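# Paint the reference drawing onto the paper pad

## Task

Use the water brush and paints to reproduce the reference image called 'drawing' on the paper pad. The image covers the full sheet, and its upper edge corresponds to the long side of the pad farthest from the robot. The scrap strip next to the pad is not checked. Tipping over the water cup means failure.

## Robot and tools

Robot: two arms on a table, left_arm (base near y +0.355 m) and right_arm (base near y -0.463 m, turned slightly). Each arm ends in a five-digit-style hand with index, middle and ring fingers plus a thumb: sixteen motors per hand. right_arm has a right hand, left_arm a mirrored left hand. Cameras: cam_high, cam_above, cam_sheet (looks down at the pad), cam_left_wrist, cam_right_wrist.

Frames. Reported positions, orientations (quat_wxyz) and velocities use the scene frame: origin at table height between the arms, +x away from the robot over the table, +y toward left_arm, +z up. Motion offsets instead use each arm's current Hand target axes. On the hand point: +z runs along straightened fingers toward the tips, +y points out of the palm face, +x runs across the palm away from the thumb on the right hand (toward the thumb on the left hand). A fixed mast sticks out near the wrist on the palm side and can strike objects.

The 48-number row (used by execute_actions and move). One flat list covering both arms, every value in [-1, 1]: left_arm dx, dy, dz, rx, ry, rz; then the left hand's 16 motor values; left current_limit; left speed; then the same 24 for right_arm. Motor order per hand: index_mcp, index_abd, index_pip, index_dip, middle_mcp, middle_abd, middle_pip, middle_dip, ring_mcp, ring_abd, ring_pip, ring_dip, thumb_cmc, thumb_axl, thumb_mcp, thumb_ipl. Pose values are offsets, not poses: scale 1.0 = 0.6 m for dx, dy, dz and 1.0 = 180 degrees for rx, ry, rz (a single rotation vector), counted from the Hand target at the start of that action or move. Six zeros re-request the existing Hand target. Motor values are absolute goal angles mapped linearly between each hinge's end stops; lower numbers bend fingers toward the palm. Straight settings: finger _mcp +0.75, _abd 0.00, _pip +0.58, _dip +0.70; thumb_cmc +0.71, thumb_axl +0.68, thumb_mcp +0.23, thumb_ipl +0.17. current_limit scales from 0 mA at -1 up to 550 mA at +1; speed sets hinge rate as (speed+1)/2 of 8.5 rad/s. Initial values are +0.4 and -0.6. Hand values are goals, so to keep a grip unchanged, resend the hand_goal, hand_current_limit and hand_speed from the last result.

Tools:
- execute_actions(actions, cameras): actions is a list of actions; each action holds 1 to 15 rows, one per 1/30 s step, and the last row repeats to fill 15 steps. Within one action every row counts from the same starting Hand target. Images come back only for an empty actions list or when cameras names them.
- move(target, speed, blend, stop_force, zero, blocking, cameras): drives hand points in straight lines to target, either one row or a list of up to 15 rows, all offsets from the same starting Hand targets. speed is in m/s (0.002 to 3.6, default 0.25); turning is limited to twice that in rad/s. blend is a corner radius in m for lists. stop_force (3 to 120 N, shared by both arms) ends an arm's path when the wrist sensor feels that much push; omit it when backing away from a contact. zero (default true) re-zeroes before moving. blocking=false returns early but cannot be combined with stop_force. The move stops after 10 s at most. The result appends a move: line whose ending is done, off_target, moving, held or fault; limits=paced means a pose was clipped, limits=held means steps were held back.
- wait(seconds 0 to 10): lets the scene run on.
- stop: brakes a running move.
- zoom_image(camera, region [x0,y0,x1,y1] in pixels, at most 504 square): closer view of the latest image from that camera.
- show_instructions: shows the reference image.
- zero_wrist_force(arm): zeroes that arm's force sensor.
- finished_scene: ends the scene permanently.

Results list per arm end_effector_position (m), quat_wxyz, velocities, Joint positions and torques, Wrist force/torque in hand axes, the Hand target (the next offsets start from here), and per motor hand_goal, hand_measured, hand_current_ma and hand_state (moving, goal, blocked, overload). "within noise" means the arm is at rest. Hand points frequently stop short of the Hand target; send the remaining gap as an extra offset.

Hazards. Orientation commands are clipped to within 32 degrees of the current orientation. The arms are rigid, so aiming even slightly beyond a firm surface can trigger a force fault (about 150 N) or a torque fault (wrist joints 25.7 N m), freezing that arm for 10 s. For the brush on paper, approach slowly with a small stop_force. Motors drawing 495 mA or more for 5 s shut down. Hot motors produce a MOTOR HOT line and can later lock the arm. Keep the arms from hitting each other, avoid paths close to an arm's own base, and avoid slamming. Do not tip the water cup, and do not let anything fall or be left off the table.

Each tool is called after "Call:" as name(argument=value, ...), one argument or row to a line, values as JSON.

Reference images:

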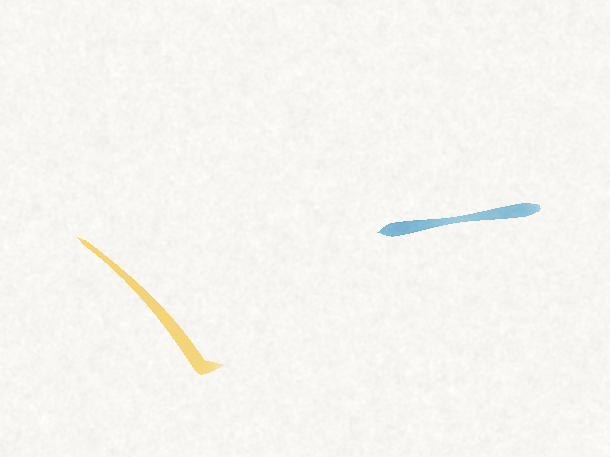

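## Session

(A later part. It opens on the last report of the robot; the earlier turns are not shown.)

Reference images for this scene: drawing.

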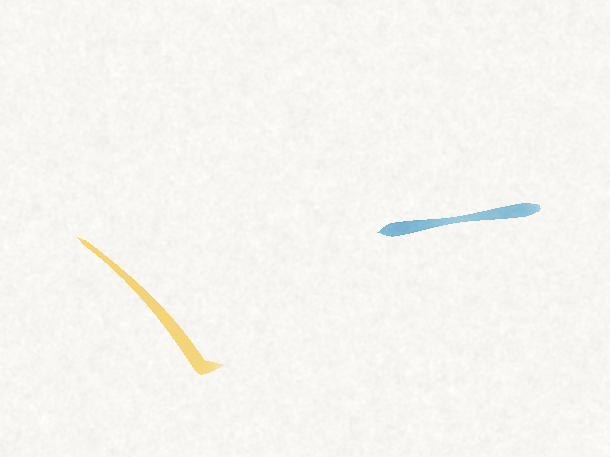

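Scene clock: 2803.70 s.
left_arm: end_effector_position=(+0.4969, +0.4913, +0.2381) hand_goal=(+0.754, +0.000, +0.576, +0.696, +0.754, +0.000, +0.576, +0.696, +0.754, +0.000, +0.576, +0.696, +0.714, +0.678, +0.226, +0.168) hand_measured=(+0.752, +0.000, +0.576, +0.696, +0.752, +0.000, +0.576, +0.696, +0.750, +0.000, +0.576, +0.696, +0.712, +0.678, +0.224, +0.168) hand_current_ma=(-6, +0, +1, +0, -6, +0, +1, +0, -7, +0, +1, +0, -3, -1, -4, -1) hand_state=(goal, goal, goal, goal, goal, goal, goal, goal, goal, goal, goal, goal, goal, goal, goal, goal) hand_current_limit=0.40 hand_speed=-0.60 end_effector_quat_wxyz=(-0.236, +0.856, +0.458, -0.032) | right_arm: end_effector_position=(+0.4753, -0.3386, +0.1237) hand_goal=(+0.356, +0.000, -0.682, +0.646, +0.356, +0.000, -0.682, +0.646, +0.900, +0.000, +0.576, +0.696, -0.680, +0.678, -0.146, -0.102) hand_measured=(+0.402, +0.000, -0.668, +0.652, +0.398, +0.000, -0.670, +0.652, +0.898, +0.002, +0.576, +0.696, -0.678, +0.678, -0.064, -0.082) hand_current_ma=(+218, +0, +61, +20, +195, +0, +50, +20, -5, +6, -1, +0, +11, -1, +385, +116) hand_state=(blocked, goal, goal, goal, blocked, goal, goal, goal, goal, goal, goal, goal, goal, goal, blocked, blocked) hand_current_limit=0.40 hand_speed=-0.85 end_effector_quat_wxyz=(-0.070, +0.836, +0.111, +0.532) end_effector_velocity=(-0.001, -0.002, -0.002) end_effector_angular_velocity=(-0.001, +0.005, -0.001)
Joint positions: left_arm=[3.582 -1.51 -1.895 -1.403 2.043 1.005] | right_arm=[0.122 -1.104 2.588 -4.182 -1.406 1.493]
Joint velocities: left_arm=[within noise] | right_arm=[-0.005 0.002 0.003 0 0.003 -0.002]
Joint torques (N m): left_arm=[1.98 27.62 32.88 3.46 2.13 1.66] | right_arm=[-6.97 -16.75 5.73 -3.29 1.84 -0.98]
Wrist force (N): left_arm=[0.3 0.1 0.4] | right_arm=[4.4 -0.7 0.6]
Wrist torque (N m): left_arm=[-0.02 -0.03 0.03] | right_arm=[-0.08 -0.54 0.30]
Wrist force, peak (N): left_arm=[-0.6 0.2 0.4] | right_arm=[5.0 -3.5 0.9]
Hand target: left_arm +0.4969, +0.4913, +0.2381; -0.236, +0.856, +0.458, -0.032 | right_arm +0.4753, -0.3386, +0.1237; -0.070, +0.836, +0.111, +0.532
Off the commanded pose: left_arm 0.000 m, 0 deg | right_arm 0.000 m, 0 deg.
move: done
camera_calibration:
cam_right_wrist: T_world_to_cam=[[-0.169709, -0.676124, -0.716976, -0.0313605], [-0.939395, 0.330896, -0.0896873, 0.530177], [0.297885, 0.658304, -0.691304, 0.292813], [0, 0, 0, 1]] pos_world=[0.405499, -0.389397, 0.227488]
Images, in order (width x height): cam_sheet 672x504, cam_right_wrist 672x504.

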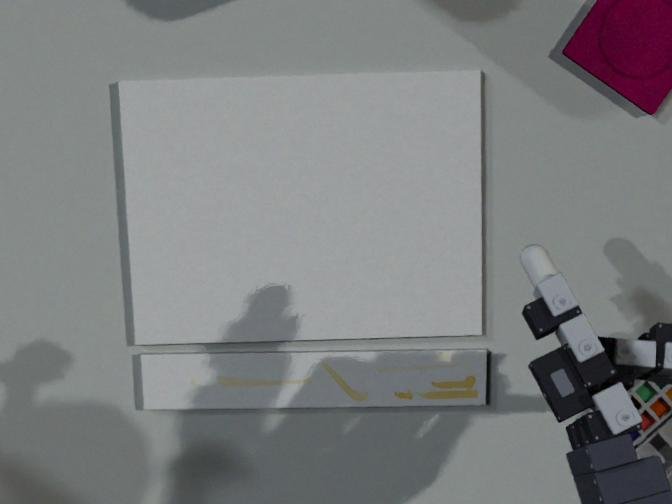

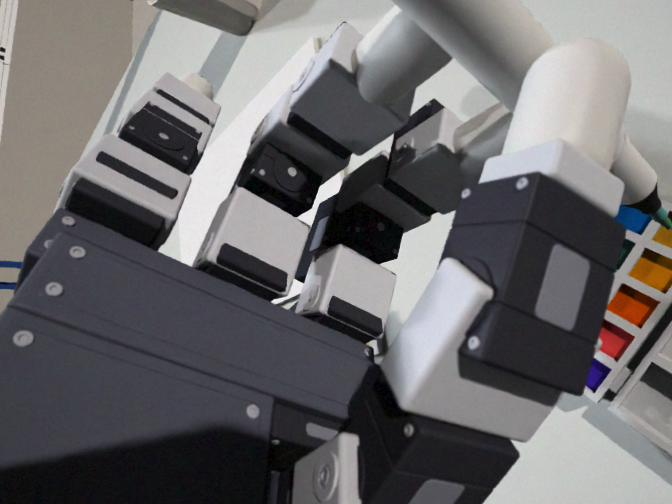

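Call:
move(
  target=[
    [0,0,0,0,0,0,0.754,0,0.576,0.696,0.754,0,0.576,0.696,0.754,0,0.576,0.696,0.714,0.678,0.226,0.168,0.4,-0.6,-0.0707,0.0004,0.0326,0,0,0,0.356,0,-0.683,0.645,0.356,0,-0.683,0.645,0.9,0,0.576,0.696,-0.681,0.677,-0.146,-0.1027,0.4,-0.85],
    [0,0,0,0,0,0,0.754,0,0.576,0.696,0.754,0,0.576,0.696,0.754,0,0.576,0.696,0.714,0.678,0.226,0.168,0.4,-0.6,-0.0687,0.0017,0.037,0,0,0,0.356,0,-0.683,0.645,0.356,0,-0.683,0.645,0.9,0,0.576,0.696,-0.681,0.677,-0.146,-0.1027,0.4,-0.85],
    [0,0,0,0,0,0,0.754,0,0.576,0.696,0.754,0,0.576,0.696,0.754,0,0.576,0.696,0.714,0.678,0.226,0.168,0.4,-0.6,-0.0701,-0.0044,0.0338,0,0,0,0.356,0,-0.683,0.645,0.356,0,-0.683,0.645,0.9,0,0.576,0.696,-0.681,0.677,-0.146,-0.1027,0.4,-0.85],
    [0,0,0,0,0,0,0.754,0,0.576,0.696,0.754,0,0.576,0.696,0.754,0,0.576,0.696,0.714,0.678,0.226,0.168,0.4,-0.6,-0.0727,-0.0009,0.0282,0,0,0,0.356,0,-0.683,0.645,0.356,0,-0.683,0.645,0.9,0,0.576,0.696,-0.681,0.677,-0.146,-0.1027,0.4,-0.85],
    [0,0,0,0,0,0,0.754,0,0.576,0.696,0.754,0,0.576,0.696,0.754,0,0.576,0.696,0.714,0.678,0.226,0.168,0.4,-0.6,-0.0713,0.0052,0.0314,0,0,0,0.356,0,-0.683,0.645,0.356,0,-0.683,0.645,0.9,0,0.576,0.696,-0.681,0.677,-0.146,-0.1027,0.4,-0.85],
    [0,0,0,0,0,0,0.754,0,0.576,0.696,0.754,0,0.576,0.696,0.754,0,0.576,0.696,0.714,0.678,0.226,0.168,0.4,-0.6,-0.0687,0.0017,0.037,0,0,0,0.356,0,-0.683,0.645,0.356,0,-0.683,0.645,0.9,0,0.576,0.696,-0.681,0.677,-0.146,-0.1027,0.4,-0.85],
    [0,0,0,0,0,0,0.754,0,0.576,0.696,0.754,0,0.576,0.696,0.754,0,0.576,0.696,0.714,0.678,0.226,0.168,0.4,-0.6,-0.0701,-0.0044,0.0338,0,0,0,0.356,0,-0.683,0.645,0.356,0,-0.683,0.645,0.9,0,0.576,0.696,-0.681,0.677,-0.146,-0.1027,0.4,-0.85],
    [0,0,0,0,0,0,0.754,0,0.576,0.696,0.754,0,0.576,0.696,0.754,0,0.576,0.696,0.714,0.678,0.226,0.168,0.4,-0.6,-0.0727,-0.0009,0.0282,0,0,0,0.356,0,-0.683,0.645,0.356,0,-0.683,0.645,0.9,0,0.576,0.696,-0.681,0.677,-0.146,-0.1027,0.4,-0.85],
    [0,0,0,0,0,0,0.754,0,0.576,0.696,0.754,0,0.576,0.696,0.754,0,0.576,0.696,0.714,0.678,0.226,0.168,0.4,-0.6,-0.0707,0.0004,0.0326,0,0,0,0.356,0,-0.683,0.645,0.356,0,-0.683,0.645,0.9,0,0.576,0.696,-0.681,0.677,-0.146,-0.1027,0.4,-0.85],
    [0,0,0,0,0,0,0.754,0,0.576,0.696,0.754,0,0.576,0.696,0.754,0,0.576,0.696,0.714,0.678,0.226,0.168,0.4,-0.6,0,0,0,0,0,0,0.356,0,-0.683,0.645,0.356,0,-0.683,0.645,0.9,0,0.576,0.696,-0.681,0.677,-0.146,-0.1027,0.4,-0.85],
  ],
  speed=[0.06,0.006,0.006,0.006,0.006,0.006,0.006,0.006,0.006,0.08],
  blend=[0.002,0.0005,0.0005,0.0005,0.0005,0.0005,0.0005,0.0005,0.0005,0],
  cameras=["cam_right_wrist"],
)

Call:
zoom_image(
  camera="cam_right_wrist",
  region=[572, 170, 672, 270],
)

Scene clock: 2842.37 s.
left_arm: end_effector_position=(+0.4969, +0.4913, +0.2381) hand_goal=(+0.754, +0.000, +0.576, +0.696, +0.754, +0.000, +0.576, +0.696, +0.754, +0.000, +0.576, +0.696, +0.714, +0.678, +0.226, +0.168) hand_measured=(+0.752, +0.000, +0.576, +0.696, +0.752, +0.000, +0.576, +0.696, +0.750, +0.000, +0.576, +0.696, +0.712, +0.678, +0.224, +0.168) hand_current_ma=(-6, +0, +1, +0, -6, +0, +1, +0, -7, +0, +1, +0, -3, -1, -4, -1) hand_state=(goal, goal, goal, goal, goal, goal, goal, goal, goal, goal, goal, goal, goal, goal, goal, goal) hand_current_limit=0.40 hand_speed=-0.60 end_effector_quat_wxyz=(-0.236, +0.856, +0.458, -0.032) | right_arm: end_effector_position=(+0.4752, -0.3386, +0.1237) hand_goal=(+0.356, +0.000, -0.682, +0.646, +0.356, +0.000, -0.682, +0.646, +0.900, +0.000, +0.576, +0.696, -0.680, +0.678, -0.146, -0.102) hand_measured=(+0.402, +0.000, -0.668, +0.652, +0.398, +0.000, -0.670, +0.652, +0.898, +0.002, +0.576, +0.696, -0.678, +0.678, -0.064, -0.082) hand_current_ma=(+218, +0, +61, +20, +195, +0, +50, +20, -5, +6, -1, +0, +11, -1, +385, +116) hand_state=(blocked, goal, goal, goal, blocked, goal, goal, goal, goal, goal, goal, goal, goal, goal, blocked, blocked) hand_current_limit=0.40 hand_speed=-0.85 end_effector_quat_wxyz=(-0.070, +0.836, +0.111, +0.532)
Joint positions: left_arm=[3.582 -1.51 -1.895 -1.403 2.043 1.005] | right_arm=[0.122 -1.104 2.588 -4.182 -1.406 1.493]
Joint torques (N m): left_arm=[1.83 26.93 33.33 3.4 2.22 1.81] | right_arm=[5.75 -35.4 -8.69 -1.58 -0.81 1.12]
Wrist force (N): left_arm=[0.2 0.0 0.1] | right_arm=[4.3 -0.9 0.7]
Wrist torque (N m): left_arm=[0.00 -0.03 0.02] | right_arm=[-0.11 -0.53 0.39]
Wrist force, peak (N): left_arm=[0.1 0.3 0.7] | right_arm=[5.0 -0.8 0.5]
Hand target: left_arm +0.4969, +0.4913, +0.2381; -0.236, +0.856, +0.458, -0.032 | right_arm +0.4753, -0.3386, +0.1237; -0.070, +0.836, +0.111, +0.532
Off the commanded pose: left_arm 0.000 m, 0 deg | right_arm 0.000 m, 0 deg.
move: done; blend cut to 0.0015 m at target 1
camera_calibration:
cam_right_wrist: T_world_to_cam=[[-0.169676, -0.676204, -0.716909, -0.0315089], [-0.939437, 0.330786, -0.0896618, 0.530042], [0.297773, 0.658277, -0.691377, 0.292825], [0, 0, 0, 1]] pos_world=[0.405399, -0.389397, 0.227388]
Images, in order (width x height): cam_right_wrist 672x504.

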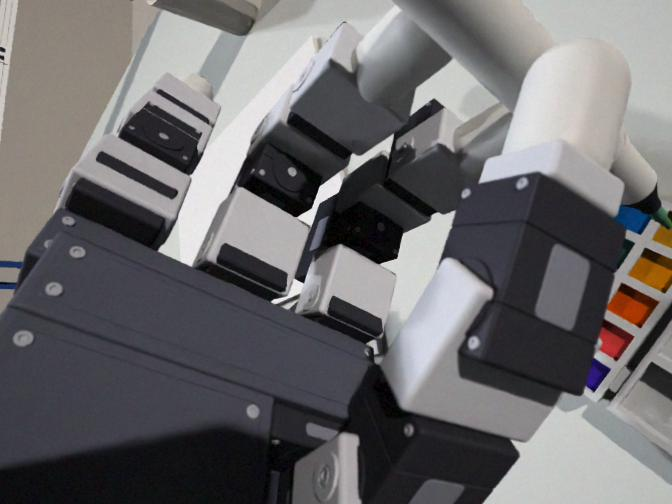

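Scaled by 5.040 from the camera's 672x504 image, which has a finer 960x720 frame.

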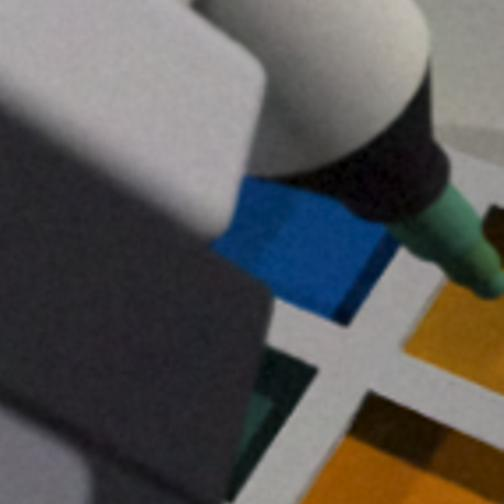

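Call:
move(
  target=[
    [0,0,0,0,0,0,0.754,0,0.576,0.696,0.754,0,0.576,0.696,0.754,0,0.576,0.696,0.714,0.678,0.226,0.168,0.4,-0.6,0.02935,-0.53831,0.13484,0,0,0,0.356,0,-0.683,0.645,0.356,0,-0.683,0.645,0.9,0,0.576,0.696,-0.681,0.677,-0.146,-0.1027,0.4,-0.85],
    [0,0,0,0,0,0,0.754,0,0.576,0.696,0.754,0,0.576,0.696,0.754,0,0.576,0.696,0.714,0.678,0.226,0.168,0.4,-0.6,-0.00743,-0.5401,0.1525,0,0,0,0.356,0,-0.683,0.645,0.356,0,-0.683,0.645,0.9,0,0.576,0.696,-0.681,0.677,-0.146,-0.1027,0.4,-0.85],
    [0,0,0,0,0,0,0.754,0,0.576,0.696,0.754,0,0.576,0.696,0.754,0,0.576,0.696,0.714,0.678,0.226,0.168,0.4,-0.6,-0.01679,-0.54652,0.15879,0,0,0,0.356,0,-0.683,0.645,0.356,0,-0.683,0.645,0.9,0,0.576,0.696,-0.681,0.677,-0.146,-0.1027,0.4,-0.85],
    [0,0,0,0,0,0,0.754,0,0.576,0.696,0.754,0,0.576,0.696,0.754,0,0.576,0.696,0.714,0.678,0.226,0.168,0.4,-0.6,-0.01285,-0.58194,0.16713,0,0,0,0.356,0,-0.683,0.645,0.356,0,-0.683,0.645,0.9,0,0.576,0.696,-0.681,0.677,-0.146,-0.1027,0.4,-0.85],
    [0,0,0,0,0,0,0.754,0,0.576,0.696,0.754,0,0.576,0.696,0.754,0,0.576,0.696,0.714,0.678,0.226,0.168,0.4,-0.6,0.00138,-0.59158,0.16335,0,0,0,0.356,0,-0.683,0.645,0.356,0,-0.683,0.645,0.9,0,0.576,0.696,-0.681,0.677,-0.146,-0.1027,0.4,-0.85],
    [0,0,0,0,0,0,0.754,0,0.576,0.696,0.754,0,0.576,0.696,0.754,0,0.576,0.696,0.714,0.678,0.226,0.168,0.4,-0.6,0.03552,-0.59309,0.1479,0,0,0,0.356,0,-0.683,0.645,0.356,0,-0.683,0.645,0.9,0,0.576,0.696,-0.681,0.677,-0.146,-0.1027,0.4,-0.85],
    [0,0,0,0,0,0,0.754,0,0.576,0.696,0.754,0,0.576,0.696,0.754,0,0.576,0.696,0.714,0.678,0.226,0.168,0.4,-0.6,0,0,0,0,0,0,0.356,0,-0.683,0.645,0.356,0,-0.683,0.645,0.9,0,0.576,0.696,-0.681,0.677,-0.146,-0.1027,0.4,-0.85],
  ],
  speed=[0.3,0.06,0.04,0.04,0.04,0.1,0.3],
  blend=[0.005,0,0.002,0.003,0.002,0.005,0],
  cameras=["cam_sheet","cam_right_wrist"],
)

Call:
zoom_image(
  camera="cam_sheet",
  region=[260, 340, 380, 430],
)

Call:
zoom_image(
  camera="cam_right_wrist",
  region=[572, 170, 672, 270],
)

Scene clock: 2899.80 s.
left_arm: end_effector_position=(+0.4969, +0.4913, +0.2381) hand_goal=(+0.754, +0.000, +0.576, +0.696, +0.754, +0.000, +0.576, +0.696, +0.754, +0.000, +0.576, +0.696, +0.714, +0.678, +0.226, +0.168) hand_measured=(+0.752, +0.000, +0.576, +0.696, +0.752, +0.000, +0.576, +0.696, +0.750, +0.000, +0.576, +0.696, +0.712, +0.678, +0.224, +0.168) hand_current_ma=(-6, +0, +1, +0, -6, +0, +1, +0, -7, +0, +1, +0, -3, -1, -4, -1) hand_state=(goal, goal, goal, goal, goal, goal, goal, goal, goal, goal, goal, goal, goal, goal, goal, goal) hand_current_limit=0.40 hand_speed=-0.60 end_effector_quat_wxyz=(-0.236, +0.856, +0.458, -0.032) | right_arm: end_effector_position=(+0.4753, -0.3386, +0.1238) hand_goal=(+0.356, +0.000, -0.682, +0.646, +0.356, +0.000, -0.682, +0.646, +0.900, +0.000, +0.576, +0.696, -0.680, +0.678, -0.146, -0.102) hand_measured=(+0.402, +0.000, -0.668, +0.652, +0.398, +0.000, -0.670, +0.652, +0.898, +0.002, +0.576, +0.696, -0.678, +0.678, -0.064, -0.082) hand_current_ma=(+218, +0, +61, +20, +195, +0, +50, +20, -5, +6, -1, +0, +11, -1, +385, +116) hand_state=(blocked, goal, goal, goal, blocked, goal, goal, goal, goal, goal, goal, goal, goal, goal, blocked, blocked) hand_current_limit=0.40 hand_speed=-0.85 end_effector_quat_wxyz=(-0.070, +0.836, +0.111, +0.532)
Joint positions: left_arm=[3.582 -1.51 -1.895 -1.403 2.043 1.005] | right_arm=[0.122 -1.104 2.588 -4.182 -1.406 1.493]
Joint torques (N m): left_arm=[1.82 27.37 33.09 3.34 2.25 1.96] | right_arm=[-6.32 -13.1 3 -3.53 1.61 -1.46]
Wrist force (N): left_arm=[0.0 0.1 0.2] | right_arm=[4.5 -0.7 0.6]
Wrist torque (N m): left_arm=[0.00 0.00 0.01] | right_arm=[-0.08 -0.55 0.31]
Wrist force, peak (N): left_arm=[0.1 0.5 0.6] | right_arm=[4.8 -3.5 0.8]
Hand target: left_arm +0.4969, +0.4913, +0.2381; -0.236, +0.856, +0.458, -0.032 | right_arm +0.4753, -0.3386, +0.1237; -0.070, +0.836, +0.111, +0.532
Off the commanded pose: left_arm 0.000 m, 0 deg | right_arm 0.000 m, 0 deg.
move: done
camera_calibration:
cam_right_wrist: T_world_to_cam=[[-0.169688, -0.67608, -0.717023, -0.0313409], [-0.939405, 0.330874, -0.0896646, 0.530167], [0.297865, 0.65836, -0.691259, 0.292833], [0, 0, 0, 1]] pos_world=[0.405499, -0.389397, 0.227488]
Images, in order (width x height): cam_sheet 672x504, cam_right_wrist 672x504.

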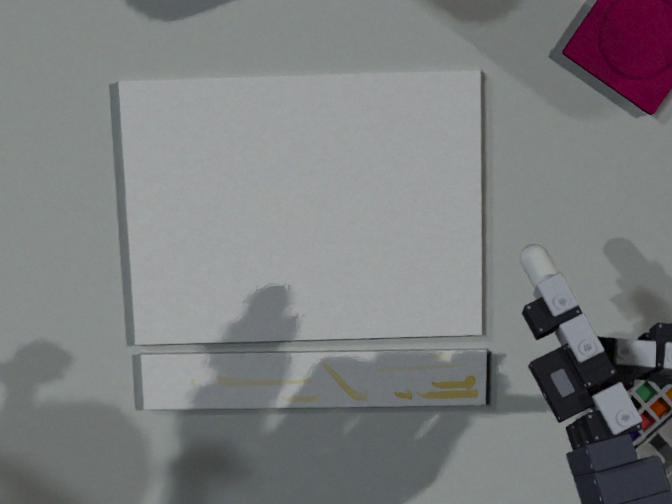

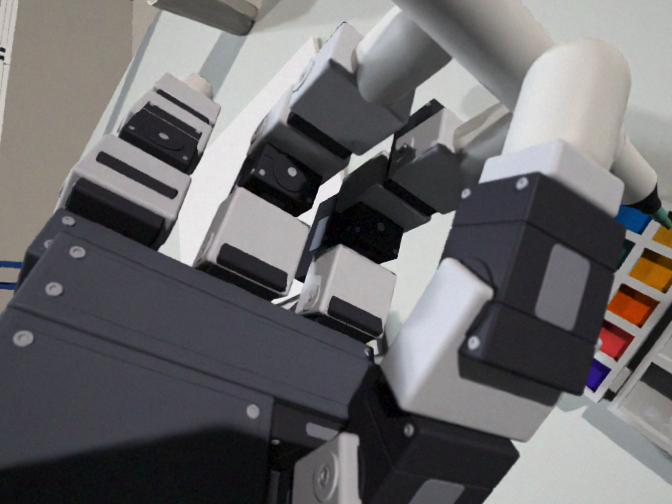

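Scaled by 4.200 from the camera's 672x504 image, which has a finer 960x720 frame.

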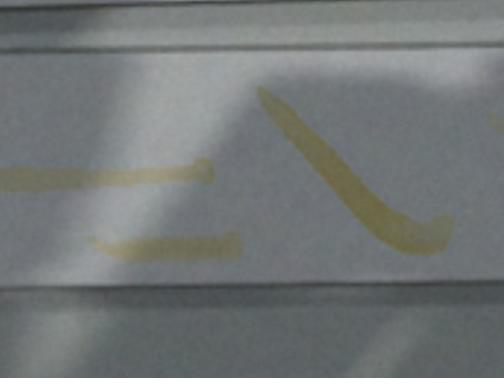

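Scaled by 5.040 from the camera's 672x504 image, which has a finer 960x720 frame.

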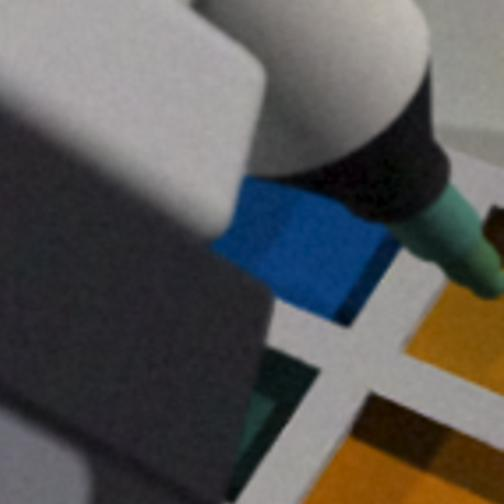

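Call:
move(
  target=[
    [0,0,0,0,0,0,0.754,0,0.576,0.696,0.754,0,0.576,0.696,0.754,0,0.576,0.696,0.714,0.678,0.226,0.168,0.4,-0.6,-0.0707,0.0004,0.0326,0,0,0,0.356,0,-0.683,0.645,0.356,0,-0.683,0.645,0.9,0,0.576,0.696,-0.681,0.677,-0.146,-0.1027,0.4,-0.85],
    [0,0,0,0,0,0,0.754,0,0.576,0.696,0.754,0,0.576,0.696,0.754,0,0.576,0.696,0.714,0.678,0.226,0.168,0.4,-0.6,-0.0687,0.0017,0.037,0,0,0,0.356,0,-0.683,0.645,0.356,0,-0.683,0.645,0.9,0,0.576,0.696,-0.681,0.677,-0.146,-0.1027,0.4,-0.85],
    [0,0,0,0,0,0,0.754,0,0.576,0.696,0.754,0,0.576,0.696,0.754,0,0.576,0.696,0.714,0.678,0.226,0.168,0.4,-0.6,-0.0701,-0.0044,0.0338,0,0,0,0.356,0,-0.683,0.645,0.356,0,-0.683,0.645,0.9,0,0.576,0.696,-0.681,0.677,-0.146,-0.1027,0.4,-0.85],
    [0,0,0,0,0,0,0.754,0,0.576,0.696,0.754,0,0.576,0.696,0.754,0,0.576,0.696,0.714,0.678,0.226,0.168,0.4,-0.6,-0.0727,-0.0009,0.0282,0,0,0,0.356,0,-0.683,0.645,0.356,0,-0.683,0.645,0.9,0,0.576,0.696,-0.681,0.677,-0.146,-0.1027,0.4,-0.85],
    [0,0,0,0,0,0,0.754,0,0.576,0.696,0.754,0,0.576,0.696,0.754,0,0.576,0.696,0.714,0.678,0.226,0.168,0.4,-0.6,-0.0713,0.0052,0.0314,0,0,0,0.356,0,-0.683,0.645,0.356,0,-0.683,0.645,0.9,0,0.576,0.696,-0.681,0.677,-0.146,-0.1027,0.4,-0.85],
    [0,0,0,0,0,0,0.754,0,0.576,0.696,0.754,0,0.576,0.696,0.754,0,0.576,0.696,0.714,0.678,0.226,0.168,0.4,-0.6,-0.0687,0.0017,0.037,0,0,0,0.356,0,-0.683,0.645,0.356,0,-0.683,0.645,0.9,0,0.576,0.696,-0.681,0.677,-0.146,-0.1027,0.4,-0.85],
    [0,0,0,0,0,0,0.754,0,0.576,0.696,0.754,0,0.576,0.696,0.754,0,0.576,0.696,0.714,0.678,0.226,0.168,0.4,-0.6,-0.0701,-0.0044,0.0338,0,0,0,0.356,0,-0.683,0.645,0.356,0,-0.683,0.645,0.9,0,0.576,0.696,-0.681,0.677,-0.146,-0.1027,0.4,-0.85],
    [0,0,0,0,0,0,0.754,0,0.576,0.696,0.754,0,0.576,0.696,0.754,0,0.576,0.696,0.714,0.678,0.226,0.168,0.4,-0.6,-0.0727,-0.0009,0.0282,0,0,0,0.356,0,-0.683,0.645,0.356,0,-0.683,0.645,0.9,0,0.576,0.696,-0.681,0.677,-0.146,-0.1027,0.4,-0.85],
    [0,0,0,0,0,0,0.754,0,0.576,0.696,0.754,0,0.576,0.696,0.754,0,0.576,0.696,0.714,0.678,0.226,0.168,0.4,-0.6,-0.0713,0.0052,0.0314,0,0,0,0.356,0,-0.683,0.645,0.356,0,-0.683,0.645,0.9,0,0.576,0.696,-0.681,0.677,-0.146,-0.1027,0.4,-0.85],
    [0,0,0,0,0,0,0.754,0,0.576,0.696,0.754,0,0.576,0.696,0.754,0,0.576,0.696,0.714,0.678,0.226,0.168,0.4,-0.6,-0.0687,0.0017,0.037,0,0,0,0.356,0,-0.683,0.645,0.356,0,-0.683,0.645,0.9,0,0.576,0.696,-0.681,0.677,-0.146,-0.1027,0.4,-0.85],
    [0,0,0,0,0,0,0.754,0,0.576,0.696,0.754,0,0.576,0.696,0.754,0,0.576,0.696,0.714,0.678,0.226,0.168,0.4,-0.6,-0.0701,-0.0044,0.0338,0,0,0,0.356,0,-0.683,0.645,0.356,0,-0.683,0.645,0.9,0,0.576,0.696,-0.681,0.677,-0.146,-0.1027,0.4,-0.85],
    [0,0,0,0,0,0,0.754,0,0.576,0.696,0.754,0,0.576,0.696,0.754,0,0.576,0.696,0.714,0.678,0.226,0.168,0.4,-0.6,-0.0707,0.0004,0.0326,0,0,0,0.356,0,-0.683,0.645,0.356,0,-0.683,0.645,0.9,0,0.576,0.696,-0.681,0.677,-0.146,-0.1027,0.4,-0.85],
    [0,0,0,0,0,0,0.754,0,0.576,0.696,0.754,0,0.576,0.696,0.754,0,0.576,0.696,0.714,0.678,0.226,0.168,0.4,-0.6,0,0,0,0,0,0,0.356,0,-0.683,0.645,0.356,0,-0.683,0.645,0.9,0,0.576,0.696,-0.681,0.677,-0.146,-0.1027,0.4,-0.85],
  ],
  speed=[0.07,0.006,0.006,0.006,0.006,0.006,0.006,0.006,0.006,0.006,0.006,0.006,0.09],
  blend=[0.0015,0.0005,0.0005,0.0005,0.0005,0.0005,0.0005,0.0005,0.0005,0.0005,0.0005,0.0005,0],
  cameras=["cam_right_wrist"],
)

Call:
zoom_image(
  camera="cam_right_wrist",
  region=[572, 170, 672, 270],
)

Scene clock: 2975.13 s.
left_arm: end_effector_position=(+0.4969, +0.4913, +0.2381) hand_goal=(+0.754, +0.000, +0.576, +0.696, +0.754, +0.000, +0.576, +0.696, +0.754, +0.000, +0.576, +0.696, +0.714, +0.678, +0.226, +0.168) hand_measured=(+0.752, +0.000, +0.576, +0.696, +0.752, +0.000, +0.576, +0.696, +0.750, +0.000, +0.576, +0.696, +0.712, +0.678, +0.224, +0.168) hand_current_ma=(-6, +0, +1, +0, -6, +0, +1, +0, -7, +0, +1, +0, -3, -1, -4, -1) hand_state=(goal, goal, goal, goal, goal, goal, goal, goal, goal, goal, goal, goal, goal, goal, goal, goal) hand_current_limit=0.40 hand_speed=-0.60 end_effector_quat_wxyz=(-0.236, +0.856, +0.458, -0.032) | right_arm: end_effector_position=(+0.4752, -0.3386, +0.1237) hand_goal=(+0.356, +0.000, -0.682, +0.646, +0.356, +0.000, -0.682, +0.646, +0.900, +0.000, +0.576, +0.696, -0.680, +0.678, -0.146, -0.102) hand_measured=(+0.402, +0.000, -0.668, +0.652, +0.398, +0.000, -0.670, +0.652, +0.898, +0.002, +0.576, +0.696, -0.678, +0.678, -0.064, -0.082) hand_current_ma=(+218, +0, +62, +20, +194, +0, +50, +20, -5, +6, -1, +0, +11, -1, +385, +116) hand_state=(blocked, goal, goal, goal, blocked, goal, goal, goal, goal, goal, goal, goal, goal, goal, blocked, blocked) hand_current_limit=0.40 hand_speed=-0.85 end_effector_quat_wxyz=(-0.070, +0.836, +0.111, +0.532)
Joint positions: left_arm=[3.582 -1.51 -1.895 -1.403 2.043 1.005] | right_arm=[0.122 -1.104 2.588 -4.182 -1.406 1.493]
Joint torques (N m): left_arm=[1.83 27.34 33.15 3.39 2.26 1.83] | right_arm=[6.68 -36.38 -10.08 -1.67 -0.89 1.13]
Wrist force (N): left_arm=[0.1 0.1 0.0] | right_arm=[4.2 -0.7 0.7]
Wrist torque (N m): left_arm=[0.03 -0.01 0.02] | right_arm=[-0.08 -0.53 0.37]
Wrist force, peak (N): left_arm=[-0.3 0.4 0.5] | right_arm=[5.2 -0.7 0.3]
Hand target: left_arm +0.4969, +0.4913, +0.2381; -0.236, +0.856, +0.458, -0.032 | right_arm +0.4753, -0.3386, +0.1237; -0.070, +0.836, +0.111, +0.532
Off the commanded pose: left_arm 0.000 m, 0 deg | right_arm 0.000 m, 0 deg.
move: done
camera_calibration:
cam_right_wrist: T_world_to_cam=[[-0.169676, -0.676204, -0.716909, -0.0315089], [-0.939437, 0.330786, -0.0896618, 0.530042], [0.297773, 0.658277, -0.691377, 0.292825], [0, 0, 0, 1]] pos_world=[0.405399, -0.389397, 0.227388]
Images, in order (width x height): cam_right_wrist 672x504.

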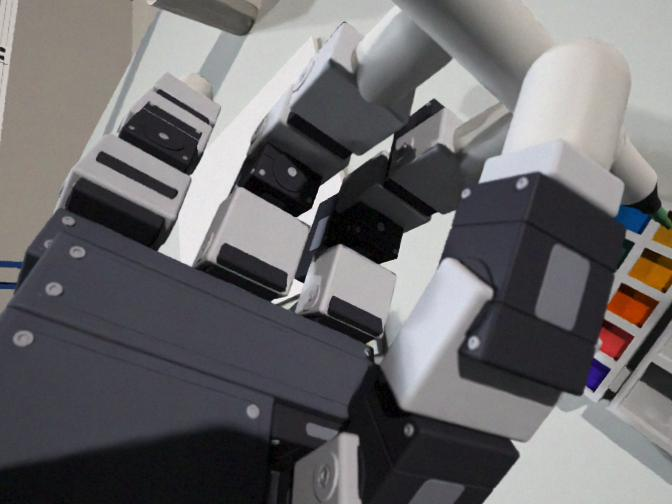

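Scaled by 5.040 from the camera's 672x504 image, which has a finer 960x720 frame.

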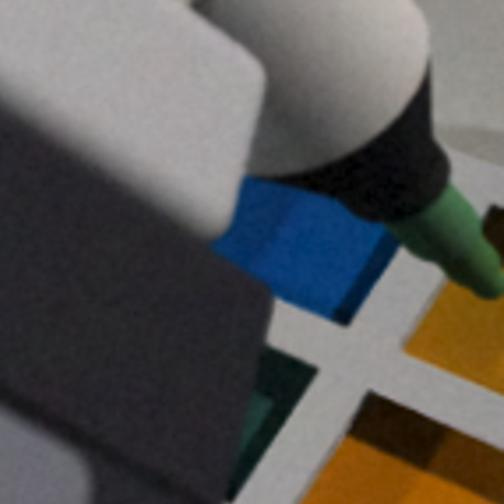

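Call:
move(
  target=[
    [0,0,0,0,0,0,0.754,0,0.576,0.696,0.754,0,0.576,0.696,0.754,0,0.576,0.696,0.714,0.678,0.226,0.168,0.4,-0.6,0.05261,-0.53741,0.18447,0,0,0,0.356,0,-0.683,0.645,0.356,0,-0.683,0.645,0.9,0,0.576,0.696,-0.681,0.677,-0.146,-0.1027,0.4,-0.85],
    [0,0,0,0,0,0,0.754,0,0.576,0.696,0.754,0,0.576,0.696,0.754,0,0.576,0.696,0.714,0.678,0.226,0.168,0.4,-0.6,0.01583,-0.53912,0.20211,0,0,0,0.356,0,-0.683,0.645,0.356,0,-0.683,0.645,0.9,0,0.576,0.696,-0.681,0.677,-0.146,-0.1027,0.4,-0.85],
    [0,0,0,0,0,0,0.754,0,0.576,0.696,0.754,0,0.576,0.696,0.754,0,0.576,0.696,0.714,0.678,0.226,0.168,0.4,-0.6,0.00647,-0.54554,0.2084,0,0,0,0.356,0,-0.683,0.645,0.356,0,-0.683,0.645,0.9,0,0.576,0.696,-0.681,0.677,-0.146,-0.1027,0.4,-0.85],
    [0,0,0,0,0,0,0.754,0,0.576,0.696,0.754,0,0.576,0.696,0.754,0,0.576,0.696,0.714,0.678,0.226,0.168,0.4,-0.6,0.00758,-0.55518,0.21075,0,0,0,0.356,0,-0.683,0.645,0.356,0,-0.683,0.645,0.9,0,0.576,0.696,-0.681,0.677,-0.146,-0.1027,0.4,-0.85],
    [0,0,0,0,0,0,0.754,0,0.576,0.696,0.754,0,0.576,0.696,0.754,0,0.576,0.696,0.714,0.678,0.226,0.168,0.4,-0.6,0.02153,-0.56241,0.20638,0,0,0,0.356,0,-0.683,0.645,0.356,0,-0.683,0.645,0.9,0,0.576,0.696,-0.681,0.677,-0.146,-0.1027,0.4,-0.85],
    [0,0,0,0,0,0,0.754,0,0.576,0.696,0.754,0,0.576,0.696,0.754,0,0.576,0.696,0.714,0.678,0.226,0.168,0.4,-0.6,0.05548,-0.56231,0.19054,0,0,0,0.356,0,-0.683,0.645,0.356,0,-0.683,0.645,0.9,0,0.576,0.696,-0.681,0.677,-0.146,-0.1027,0.4,-0.85],
    [0,0,0,0,0,0,0.754,0,0.576,0.696,0.754,0,0.576,0.696,0.754,0,0.576,0.696,0.714,0.678,0.226,0.168,0.4,-0.6,0.03306,-0.51583,0.18714,0,0,0,0.356,0,-0.683,0.645,0.356,0,-0.683,0.645,0.9,0,0.576,0.696,-0.681,0.677,-0.146,-0.1027,0.4,-0.85],
  ],
  speed=[0.3,0.06,0.04,0.04,0.04,0.1,0.1],
  blend=[0.005,0,0.002,0.002,0.002,0.005,0],
  cameras=["cam_right_wrist","cam_sheet"],
)

Call:
zoom_image(
  camera="cam_right_wrist",
  region=[572, 170, 672, 270],
)

Call:
zoom_image(
  camera="cam_right_wrist",
  region=[552, 180, 672, 420],
)

Scene clock: 3018.73 s.
left_arm: end_effector_position=(+0.4969, +0.4913, +0.2381) hand_goal=(+0.754, +0.000, +0.576, +0.696, +0.754, +0.000, +0.576, +0.696, +0.754, +0.000, +0.576, +0.696, +0.714, +0.678, +0.226, +0.168) hand_measured=(+0.752, +0.000, +0.576, +0.696, +0.752, +0.000, +0.576, +0.696, +0.750, +0.000, +0.576, +0.696, +0.712, +0.678, +0.224, +0.168) hand_current_ma=(-6, +0, +1, +0, -6, +0, +1, +0, -7, +0, +1, +0, -3, -1, -4, -1) hand_state=(goal, goal, goal, goal, goal, goal, goal, goal, goal, goal, goal, goal, goal, goal, goal, goal) hand_current_limit=0.40 hand_speed=-0.60 end_effector_quat_wxyz=(-0.236, +0.856, +0.458, -0.032) | right_arm: end_effector_position=(+0.5009, -0.0111, +0.0942) hand_goal=(+0.356, +0.000, -0.682, +0.646, +0.356, +0.000, -0.682, +0.646, +0.900, +0.000, +0.576, +0.696, -0.680, +0.678, -0.146, -0.102) hand_measured=(+0.402, +0.000, -0.668, +0.652, +0.398, +0.000, -0.670, +0.652, +0.898, +0.002, +0.576, +0.696, -0.678, +0.678, -0.064, -0.082) hand_current_ma=(+218, +0, +62, +20, +195, +0, +50, +20, -5, +6, -1, +0, +11, -1, +385, +116) hand_state=(blocked, goal, goal, goal, blocked, goal, goal, goal, goal, goal, goal, goal, goal, goal, blocked, blocked) hand_current_limit=0.40 hand_speed=-0.85 end_effector_quat_wxyz=(-0.070, +0.836, +0.111, +0.532)
Joint positions: left_arm=[3.582 -1.51 -1.895 -1.403 2.043 1.005] | right_arm=[0.841 -0.789 1.838 -3.692 -2.053 1.817]
Joint torques (N m): left_arm=[2.01 28.19 33.15 3.44 2.29 1.95] | right_arm=[2.14 -36.9 -6.57 -2.78 -1.44 1.41]
Wrist force (N): left_arm=[-0.2 -0.2 0.2] | right_arm=[4.2 -0.8 0.5]
Wrist torque (N m): left_arm=[-0.05 0.03 0.00] | right_arm=[-0.07 -0.52 0.36]
Wrist force, peak (N): left_arm=[0.2 0.0 0.8] | right_arm=[4.7 -3.1 1.1]
Hand target: left_arm +0.4969, +0.4913, +0.2381; -0.236, +0.856, +0.458, -0.032 | right_arm +0.5008, -0.0111, +0.0940; -0.070, +0.836, +0.111, +0.532
Off the commanded pose: left_arm 0.000 m, 0 deg | right_arm 0.000 m, 0 deg.
move: done
camera_calibration:
cam_right_wrist: T_world_to_cam=[[-0.169625, -0.676102, -0.717017, 0.173149], [-0.939417, 0.330829, -0.0897132, 0.443118], [0.297865, 0.65836, -0.691259, 0.0491627], [0, 0, 0, 1]] pos_world=[0.430999, -0.0618968, 0.197888]
Images, in order (width x height): cam_sheet 672x504, cam_right_wrist 672x504.

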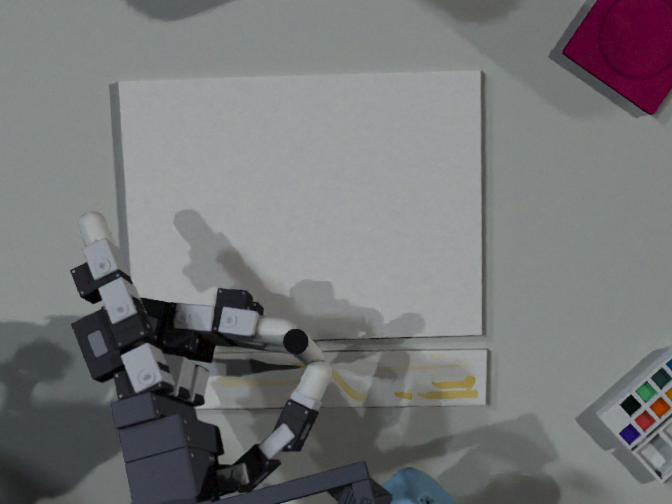

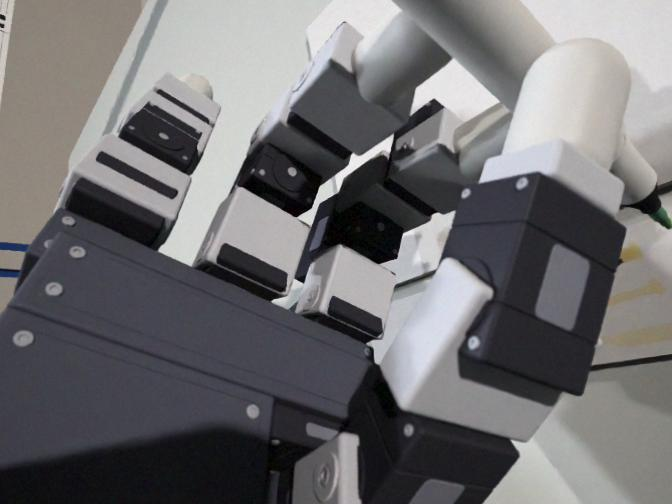

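Scaled by 5.040 from the camera's 672x504 image, which has a finer 960x720 frame.

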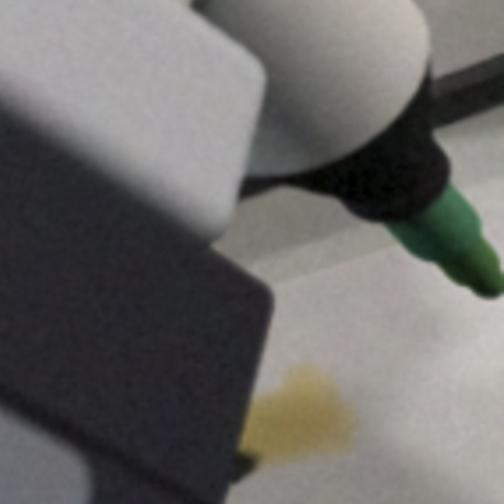

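Scaled by 2.100 from the camera's 672x504 image, which has a finer 960x720 frame.

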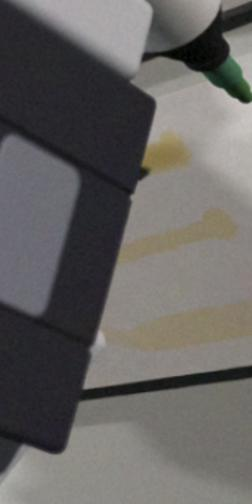

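Call:
move(
  target=[
    [0,0,0,0,0,0,0.754,0,0.576,0.696,0.754,0,0.576,0.696,0.754,0,0.576,0.696,0.714,0.678,0.226,0.168,0.4,-0.6,0.03017,0,-0.01408,0,0,0,0.356,0,-0.683,0.645,0.356,0,-0.683,0.645,0.9,0,0.576,0.696,-0.681,0.677,-0.146,-0.1027,0.4,-0.85],
    [0,0,0,0,0,0,0.754,0,0.576,0.696,0.754,0,0.576,0.696,0.754,0,0.576,0.696,0.714,0.678,0.226,0.168,0.4,-0.6,-0.03328,0.51511,-0.18644,0,0,0,0.356,0,-0.683,0.645,0.356,0,-0.683,0.645,0.9,0,0.576,0.696,-0.681,0.677,-0.146,-0.1027,0.4,-0.85],
    [0,0,0,0,0,0,0.754,0,0.576,0.696,0.754,0,0.576,0.696,0.754,0,0.576,0.696,0.714,0.678,0.226,0.168,0.4,-0.6,-0.10386,0.51546,-0.15382,0,0,0,0.356,0,-0.683,0.645,0.356,0,-0.683,0.645,0.9,0,0.576,0.696,-0.681,0.677,-0.146,-0.1027,0.4,-0.85],
    [0,0,0,0,0,0,0.754,0,0.576,0.696,0.754,0,0.576,0.696,0.754,0,0.576,0.696,0.714,0.678,0.226,0.168,0.4,-0.6,-0.10181,0.51676,-0.14945,0,0,0,0.356,0,-0.683,0.645,0.356,0,-0.683,0.645,0.9,0,0.576,0.696,-0.681,0.677,-0.146,-0.1027,0.4,-0.85],
    [0,0,0,0,0,0,0.754,0,0.576,0.696,0.754,0,0.576,0.696,0.754,0,0.576,0.696,0.714,0.678,0.226,0.168,0.4,-0.6,-0.1033,0.51066,-0.15262,0,0,0,0.356,0,-0.683,0.645,0.356,0,-0.683,0.645,0.9,0,0.576,0.696,-0.681,0.677,-0.146,-0.1027,0.4,-0.85],
    [0,0,0,0,0,0,0.754,0,0.576,0.696,0.754,0,0.576,0.696,0.754,0,0.576,0.696,0.714,0.678,0.226,0.168,0.4,-0.6,-0.10591,0.51416,-0.15819,0,0,0,0.356,0,-0.683,0.645,0.356,0,-0.683,0.645,0.9,0,0.576,0.696,-0.681,0.677,-0.146,-0.1027,0.4,-0.85],
    [0,0,0,0,0,0,0.754,0,0.576,0.696,0.754,0,0.576,0.696,0.754,0,0.576,0.696,0.714,0.678,0.226,0.168,0.4,-0.6,-0.10442,0.52026,-0.15502,0,0,0,0.356,0,-0.683,0.645,0.356,0,-0.683,0.645,0.9,0,0.576,0.696,-0.681,0.677,-0.146,-0.1027,0.4,-0.85],
    [0,0,0,0,0,0,0.754,0,0.576,0.696,0.754,0,0.576,0.696,0.754,0,0.576,0.696,0.714,0.678,0.226,0.168,0.4,-0.6,-0.10386,0.51546,-0.15382,0,0,0,0.356,0,-0.683,0.645,0.356,0,-0.683,0.645,0.9,0,0.576,0.696,-0.681,0.677,-0.146,-0.1027,0.4,-0.85],
    [0,0,0,0,0,0,0.754,0,0.576,0.696,0.754,0,0.576,0.696,0.754,0,0.576,0.696,0.714,0.678,0.226,0.168,0.4,-0.6,-0.03328,0.51511,-0.18644,0,0,0,0.356,0,-0.683,0.645,0.356,0,-0.683,0.645,0.9,0,0.576,0.696,-0.681,0.677,-0.146,-0.1027,0.4,-0.85],
    [0,0,0,0,0,0,0.754,0,0.576,0.696,0.754,0,0.576,0.696,0.754,0,0.576,0.696,0.714,0.678,0.226,0.168,0.4,-0.6,0.06382,-0.05425,0.11254,0,0,0,0.356,0,-0.683,0.645,0.356,0,-0.683,0.645,0.9,0,0.576,0.696,-0.681,0.677,-0.146,-0.1027,0.4,-0.85],
  ],
  speed=[0.1,0.3,0.07,0.006,0.006,0.006,0.006,0.006,0.09,0.3],
  blend=[0.008,0.005,0.0015,0.0005,0.0005,0.0005,0.0005,0.0005,0.01,0],
  cameras=["cam_right_wrist"],
)

Call:
zoom_image(
  camera="cam_right_wrist",
  region=[572, 170, 672, 270],
)

Scene clock: 3076.77 s.
left_arm: end_effector_position=(+0.4969, +0.4913, +0.2381) hand_goal=(+0.754, +0.000, +0.576, +0.696, +0.754, +0.000, +0.576, +0.696, +0.754, +0.000, +0.576, +0.696, +0.714, +0.678, +0.226, +0.168) hand_measured=(+0.752, +0.000, +0.576, +0.696, +0.752, +0.000, +0.576, +0.696, +0.750, +0.000, +0.576, +0.696, +0.712, +0.678, +0.224, +0.168) hand_current_ma=(-6, +0, +1, +0, -6, +0, +1, +0, -7, +0, +1, +0, -3, -1, -4, -1) hand_state=(goal, goal, goal, goal, goal, goal, goal, goal, goal, goal, goal, goal, goal, goal, goal, goal) hand_current_limit=0.40 hand_speed=-0.60 end_effector_quat_wxyz=(-0.236, +0.856, +0.458, -0.032) | right_arm: end_effector_position=(+0.5671, +0.0404, +0.1002) hand_goal=(+0.356, +0.000, -0.682, +0.646, +0.356, +0.000, -0.682, +0.646, +0.900, +0.000, +0.576, +0.696, -0.680, +0.678, -0.146, -0.102) hand_measured=(+0.402, +0.000, -0.668, +0.652, +0.398, +0.000, -0.670, +0.652, +0.898, +0.002, +0.576, +0.696, -0.678, +0.678, -0.064, -0.082) hand_current_ma=(+218, +0, +62, +20, +195, +0, +50, +20, -5, +6, -1, +0, +11, -1, +385, +116) hand_state=(blocked, goal, goal, goal, blocked, goal, goal, goal, goal, goal, goal, goal, goal, goal, blocked, blocked) hand_current_limit=0.40 hand_speed=-0.85 end_effector_quat_wxyz=(-0.071, +0.836, +0.111, +0.532)
Joint positions: left_arm=[3.582 -1.51 -1.895 -1.403 2.043 1.005] | right_arm=[0.822 -0.691 1.576 -3.533 -2.036 1.807]
Joint torques (N m): left_arm=[1.86 27.18 32.93 3.47 2.27 1.69] | right_arm=[7.38 -42.78 -17.71 -0.71 -0.3 -1.76]
Wrist force (N): left_arm=[0.1 -0.1 0.3] | right_arm=[4.3 -0.8 0.6]
Wrist torque (N m): left_arm=[-0.04 -0.02 0.02] | right_arm=[-0.08 -0.53 0.43]
Wrist force, peak (N): left_arm=[-0.2 -0.1 0.7] | right_arm=[5.3 -3.2 1.0]
Hand target: left_arm +0.4969, +0.4913, +0.2381; -0.236, +0.856, +0.458, -0.032 | right_arm +0.5670, +0.0405, +0.1001; -0.070, +0.836, +0.111, +0.532
Off the commanded pose: left_arm 0.000 m, 0 deg | right_arm 0.000 m, 0 deg.
move: done
camera_calibration:
cam_right_wrist: T_world_to_cam=[[-0.169583, -0.676011, -0.717113, 0.223571], [-0.939424, 0.330813, -0.0896968, 0.488817], [0.297866, 0.658462, -0.691161, -0.000264665], [0, 0, 0, 1]] pos_world=[0.497199, -0.0103963, 0.203988]
Images, in order (width x height): cam_right_wrist 672x504.

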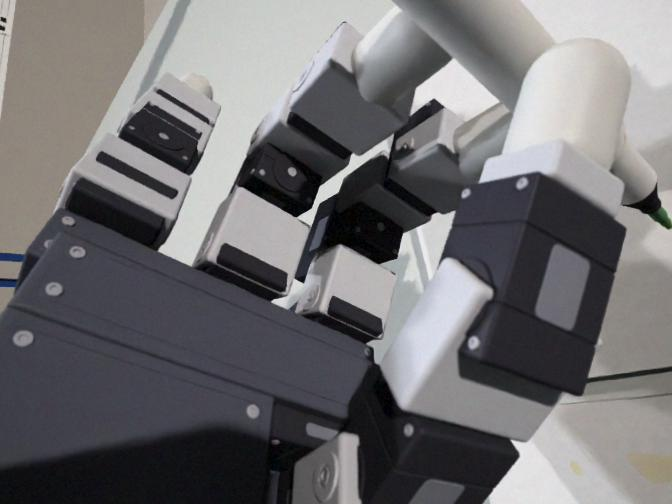

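Scaled by 5.040 from the camera's 672x504 image, which has a finer 960x720 frame.

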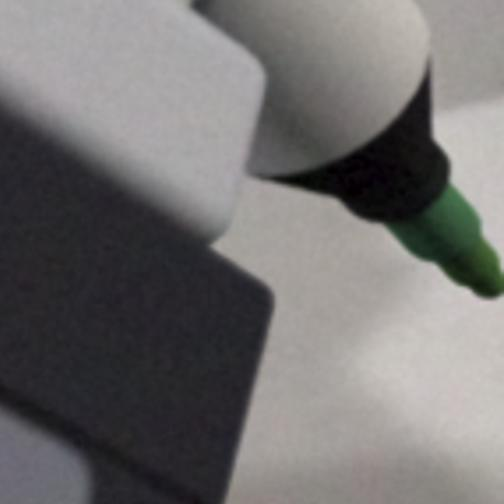

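Call:
move(
  target=[0,0,0,0,0,0,0.754,0,0.576,0.696,0.754,0,0.576,0.696,0.754,0,0.576,0.696,0.714,0.678,0.226,0.168,0.4,-0.6,0.03717,-0.09165,0.13131,0,0,0,0.356,0,-0.683,0.645,0.356,0,-0.683,0.645,0.9,0,0.576,0.696,-0.681,0.677,-0.146,-0.1027,0.4,-0.85],
  speed=0.15,
  cameras=["cam_right_wrist"],
)

Call:
zoom_image(
  camera="cam_right_wrist",
  region=[572, 170, 672, 270],
)

Scene clock: 3113.63 s.
left_arm: end_effector_position=(+0.4969, +0.4913, +0.2381) hand_goal=(+0.754, +0.000, +0.576, +0.696, +0.754, +0.000, +0.576, +0.696, +0.754, +0.000, +0.576, +0.696, +0.714, +0.678, +0.226, +0.168) hand_measured=(+0.752, +0.000, +0.576, +0.696, +0.752, +0.000, +0.576, +0.696, +0.750, +0.000, +0.576, +0.696, +0.712, +0.678, +0.224, +0.168) hand_current_ma=(-6, +0, +1, +0, -6, +0, +1, +0, -7, +0, +1, +0, -3, -1, -4, -1) hand_state=(goal, goal, goal, goal, goal, goal, goal, goal, goal, goal, goal, goal, goal, goal, goal, goal) hand_current_limit=0.40 hand_speed=-0.60 end_effector_quat_wxyz=(-0.236, +0.856, +0.458, -0.032) | right_arm: end_effector_position=(+0.6306, +0.1147, +0.0870) hand_goal=(+0.356, +0.000, -0.682, +0.646, +0.356, +0.000, -0.682, +0.646, +0.900, +0.000, +0.576, +0.696, -0.680, +0.678, -0.146, -0.102) hand_measured=(+0.402, +0.000, -0.668, +0.652, +0.398, +0.000, -0.670, +0.652, +0.898, +0.002, +0.576, +0.696, -0.678, +0.678, -0.064, -0.082) hand_current_ma=(+218, +0, +62, +20, +195, +0, +50, +20, -5, +6, -1, +0, +11, -1, +385, +116) hand_state=(blocked, goal, goal, goal, blocked, goal, goal, goal, goal, goal, goal, goal, goal, goal, blocked, blocked) hand_current_limit=0.40 hand_speed=-0.85 end_effector_quat_wxyz=(-0.071, +0.836, +0.111, +0.532) end_effector_velocity=(+0.000, +0.002, +0.002) end_effector_angular_velocity=(+0.001, -0.002, +0.002)
Joint positions: left_arm=[3.582 -1.51 -1.895 -1.403 2.043 1.005] | right_arm=[0.833 -0.502 1.194 -3.337 -2.046 1.813]
Joint velocities: left_arm=[within noise] | right_arm=[0.001 0.001 -0.005 0.001 0 -0.001]
Joint torques (N m): left_arm=[1.62 26.85 32.78 3.45 2.19 1.8] | right_arm=[-2.62 -55.18 -22.22 -1.65 0.38 0.2]
Wrist force (N): left_arm=[-0.2 0.0 0.3] | right_arm=[4.1 -0.8 0.7]
Wrist torque (N m): left_arm=[-0.03 0.02 -0.01] | right_arm=[-0.10 -0.52 0.27]
Wrist force, peak (N): left_arm=[-0.4 0.5 0.5] | right_arm=[4.5 -1.5 1.7]
Hand target: left_arm +0.4969, +0.4913, +0.2381; -0.236, +0.856, +0.458, -0.032 | right_arm +0.6307, +0.1147, +0.0870; -0.070, +0.836, +0.111, +0.532
Off the commanded pose: left_arm 0.000 m, 0 deg | right_arm 0.000 m, 0 deg.
move: done
camera_calibration:
cam_right_wrist: T_world_to_cam=[[-0.169625, -0.676102, -0.717017, 0.275057], [-0.939417, 0.330829, -0.0897132, 0.52279], [0.297865, 0.65836, -0.691259, -0.0772989], [0, 0, 0, 1]] pos_world=[0.560799, 0.0639032, 0.190688]
Images, in order (width x height): cam_right_wrist 672x504.

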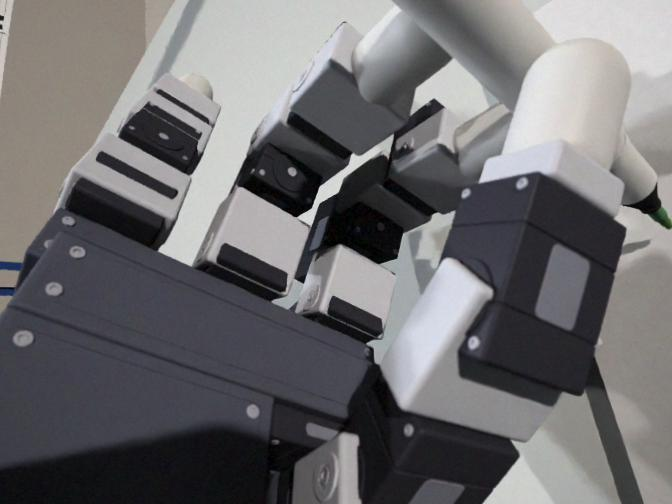

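Scaled by 5.040 from the camera's 672x504 image, which has a finer 960x720 frame.

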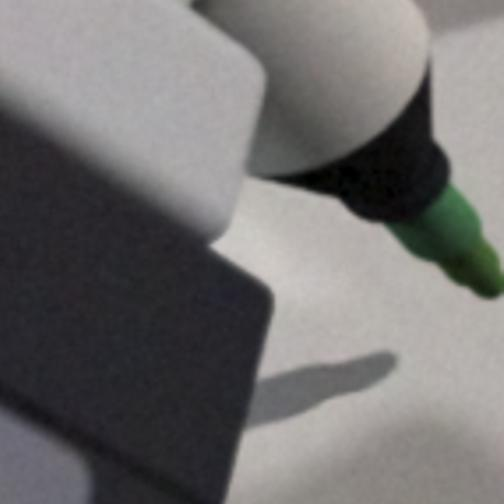

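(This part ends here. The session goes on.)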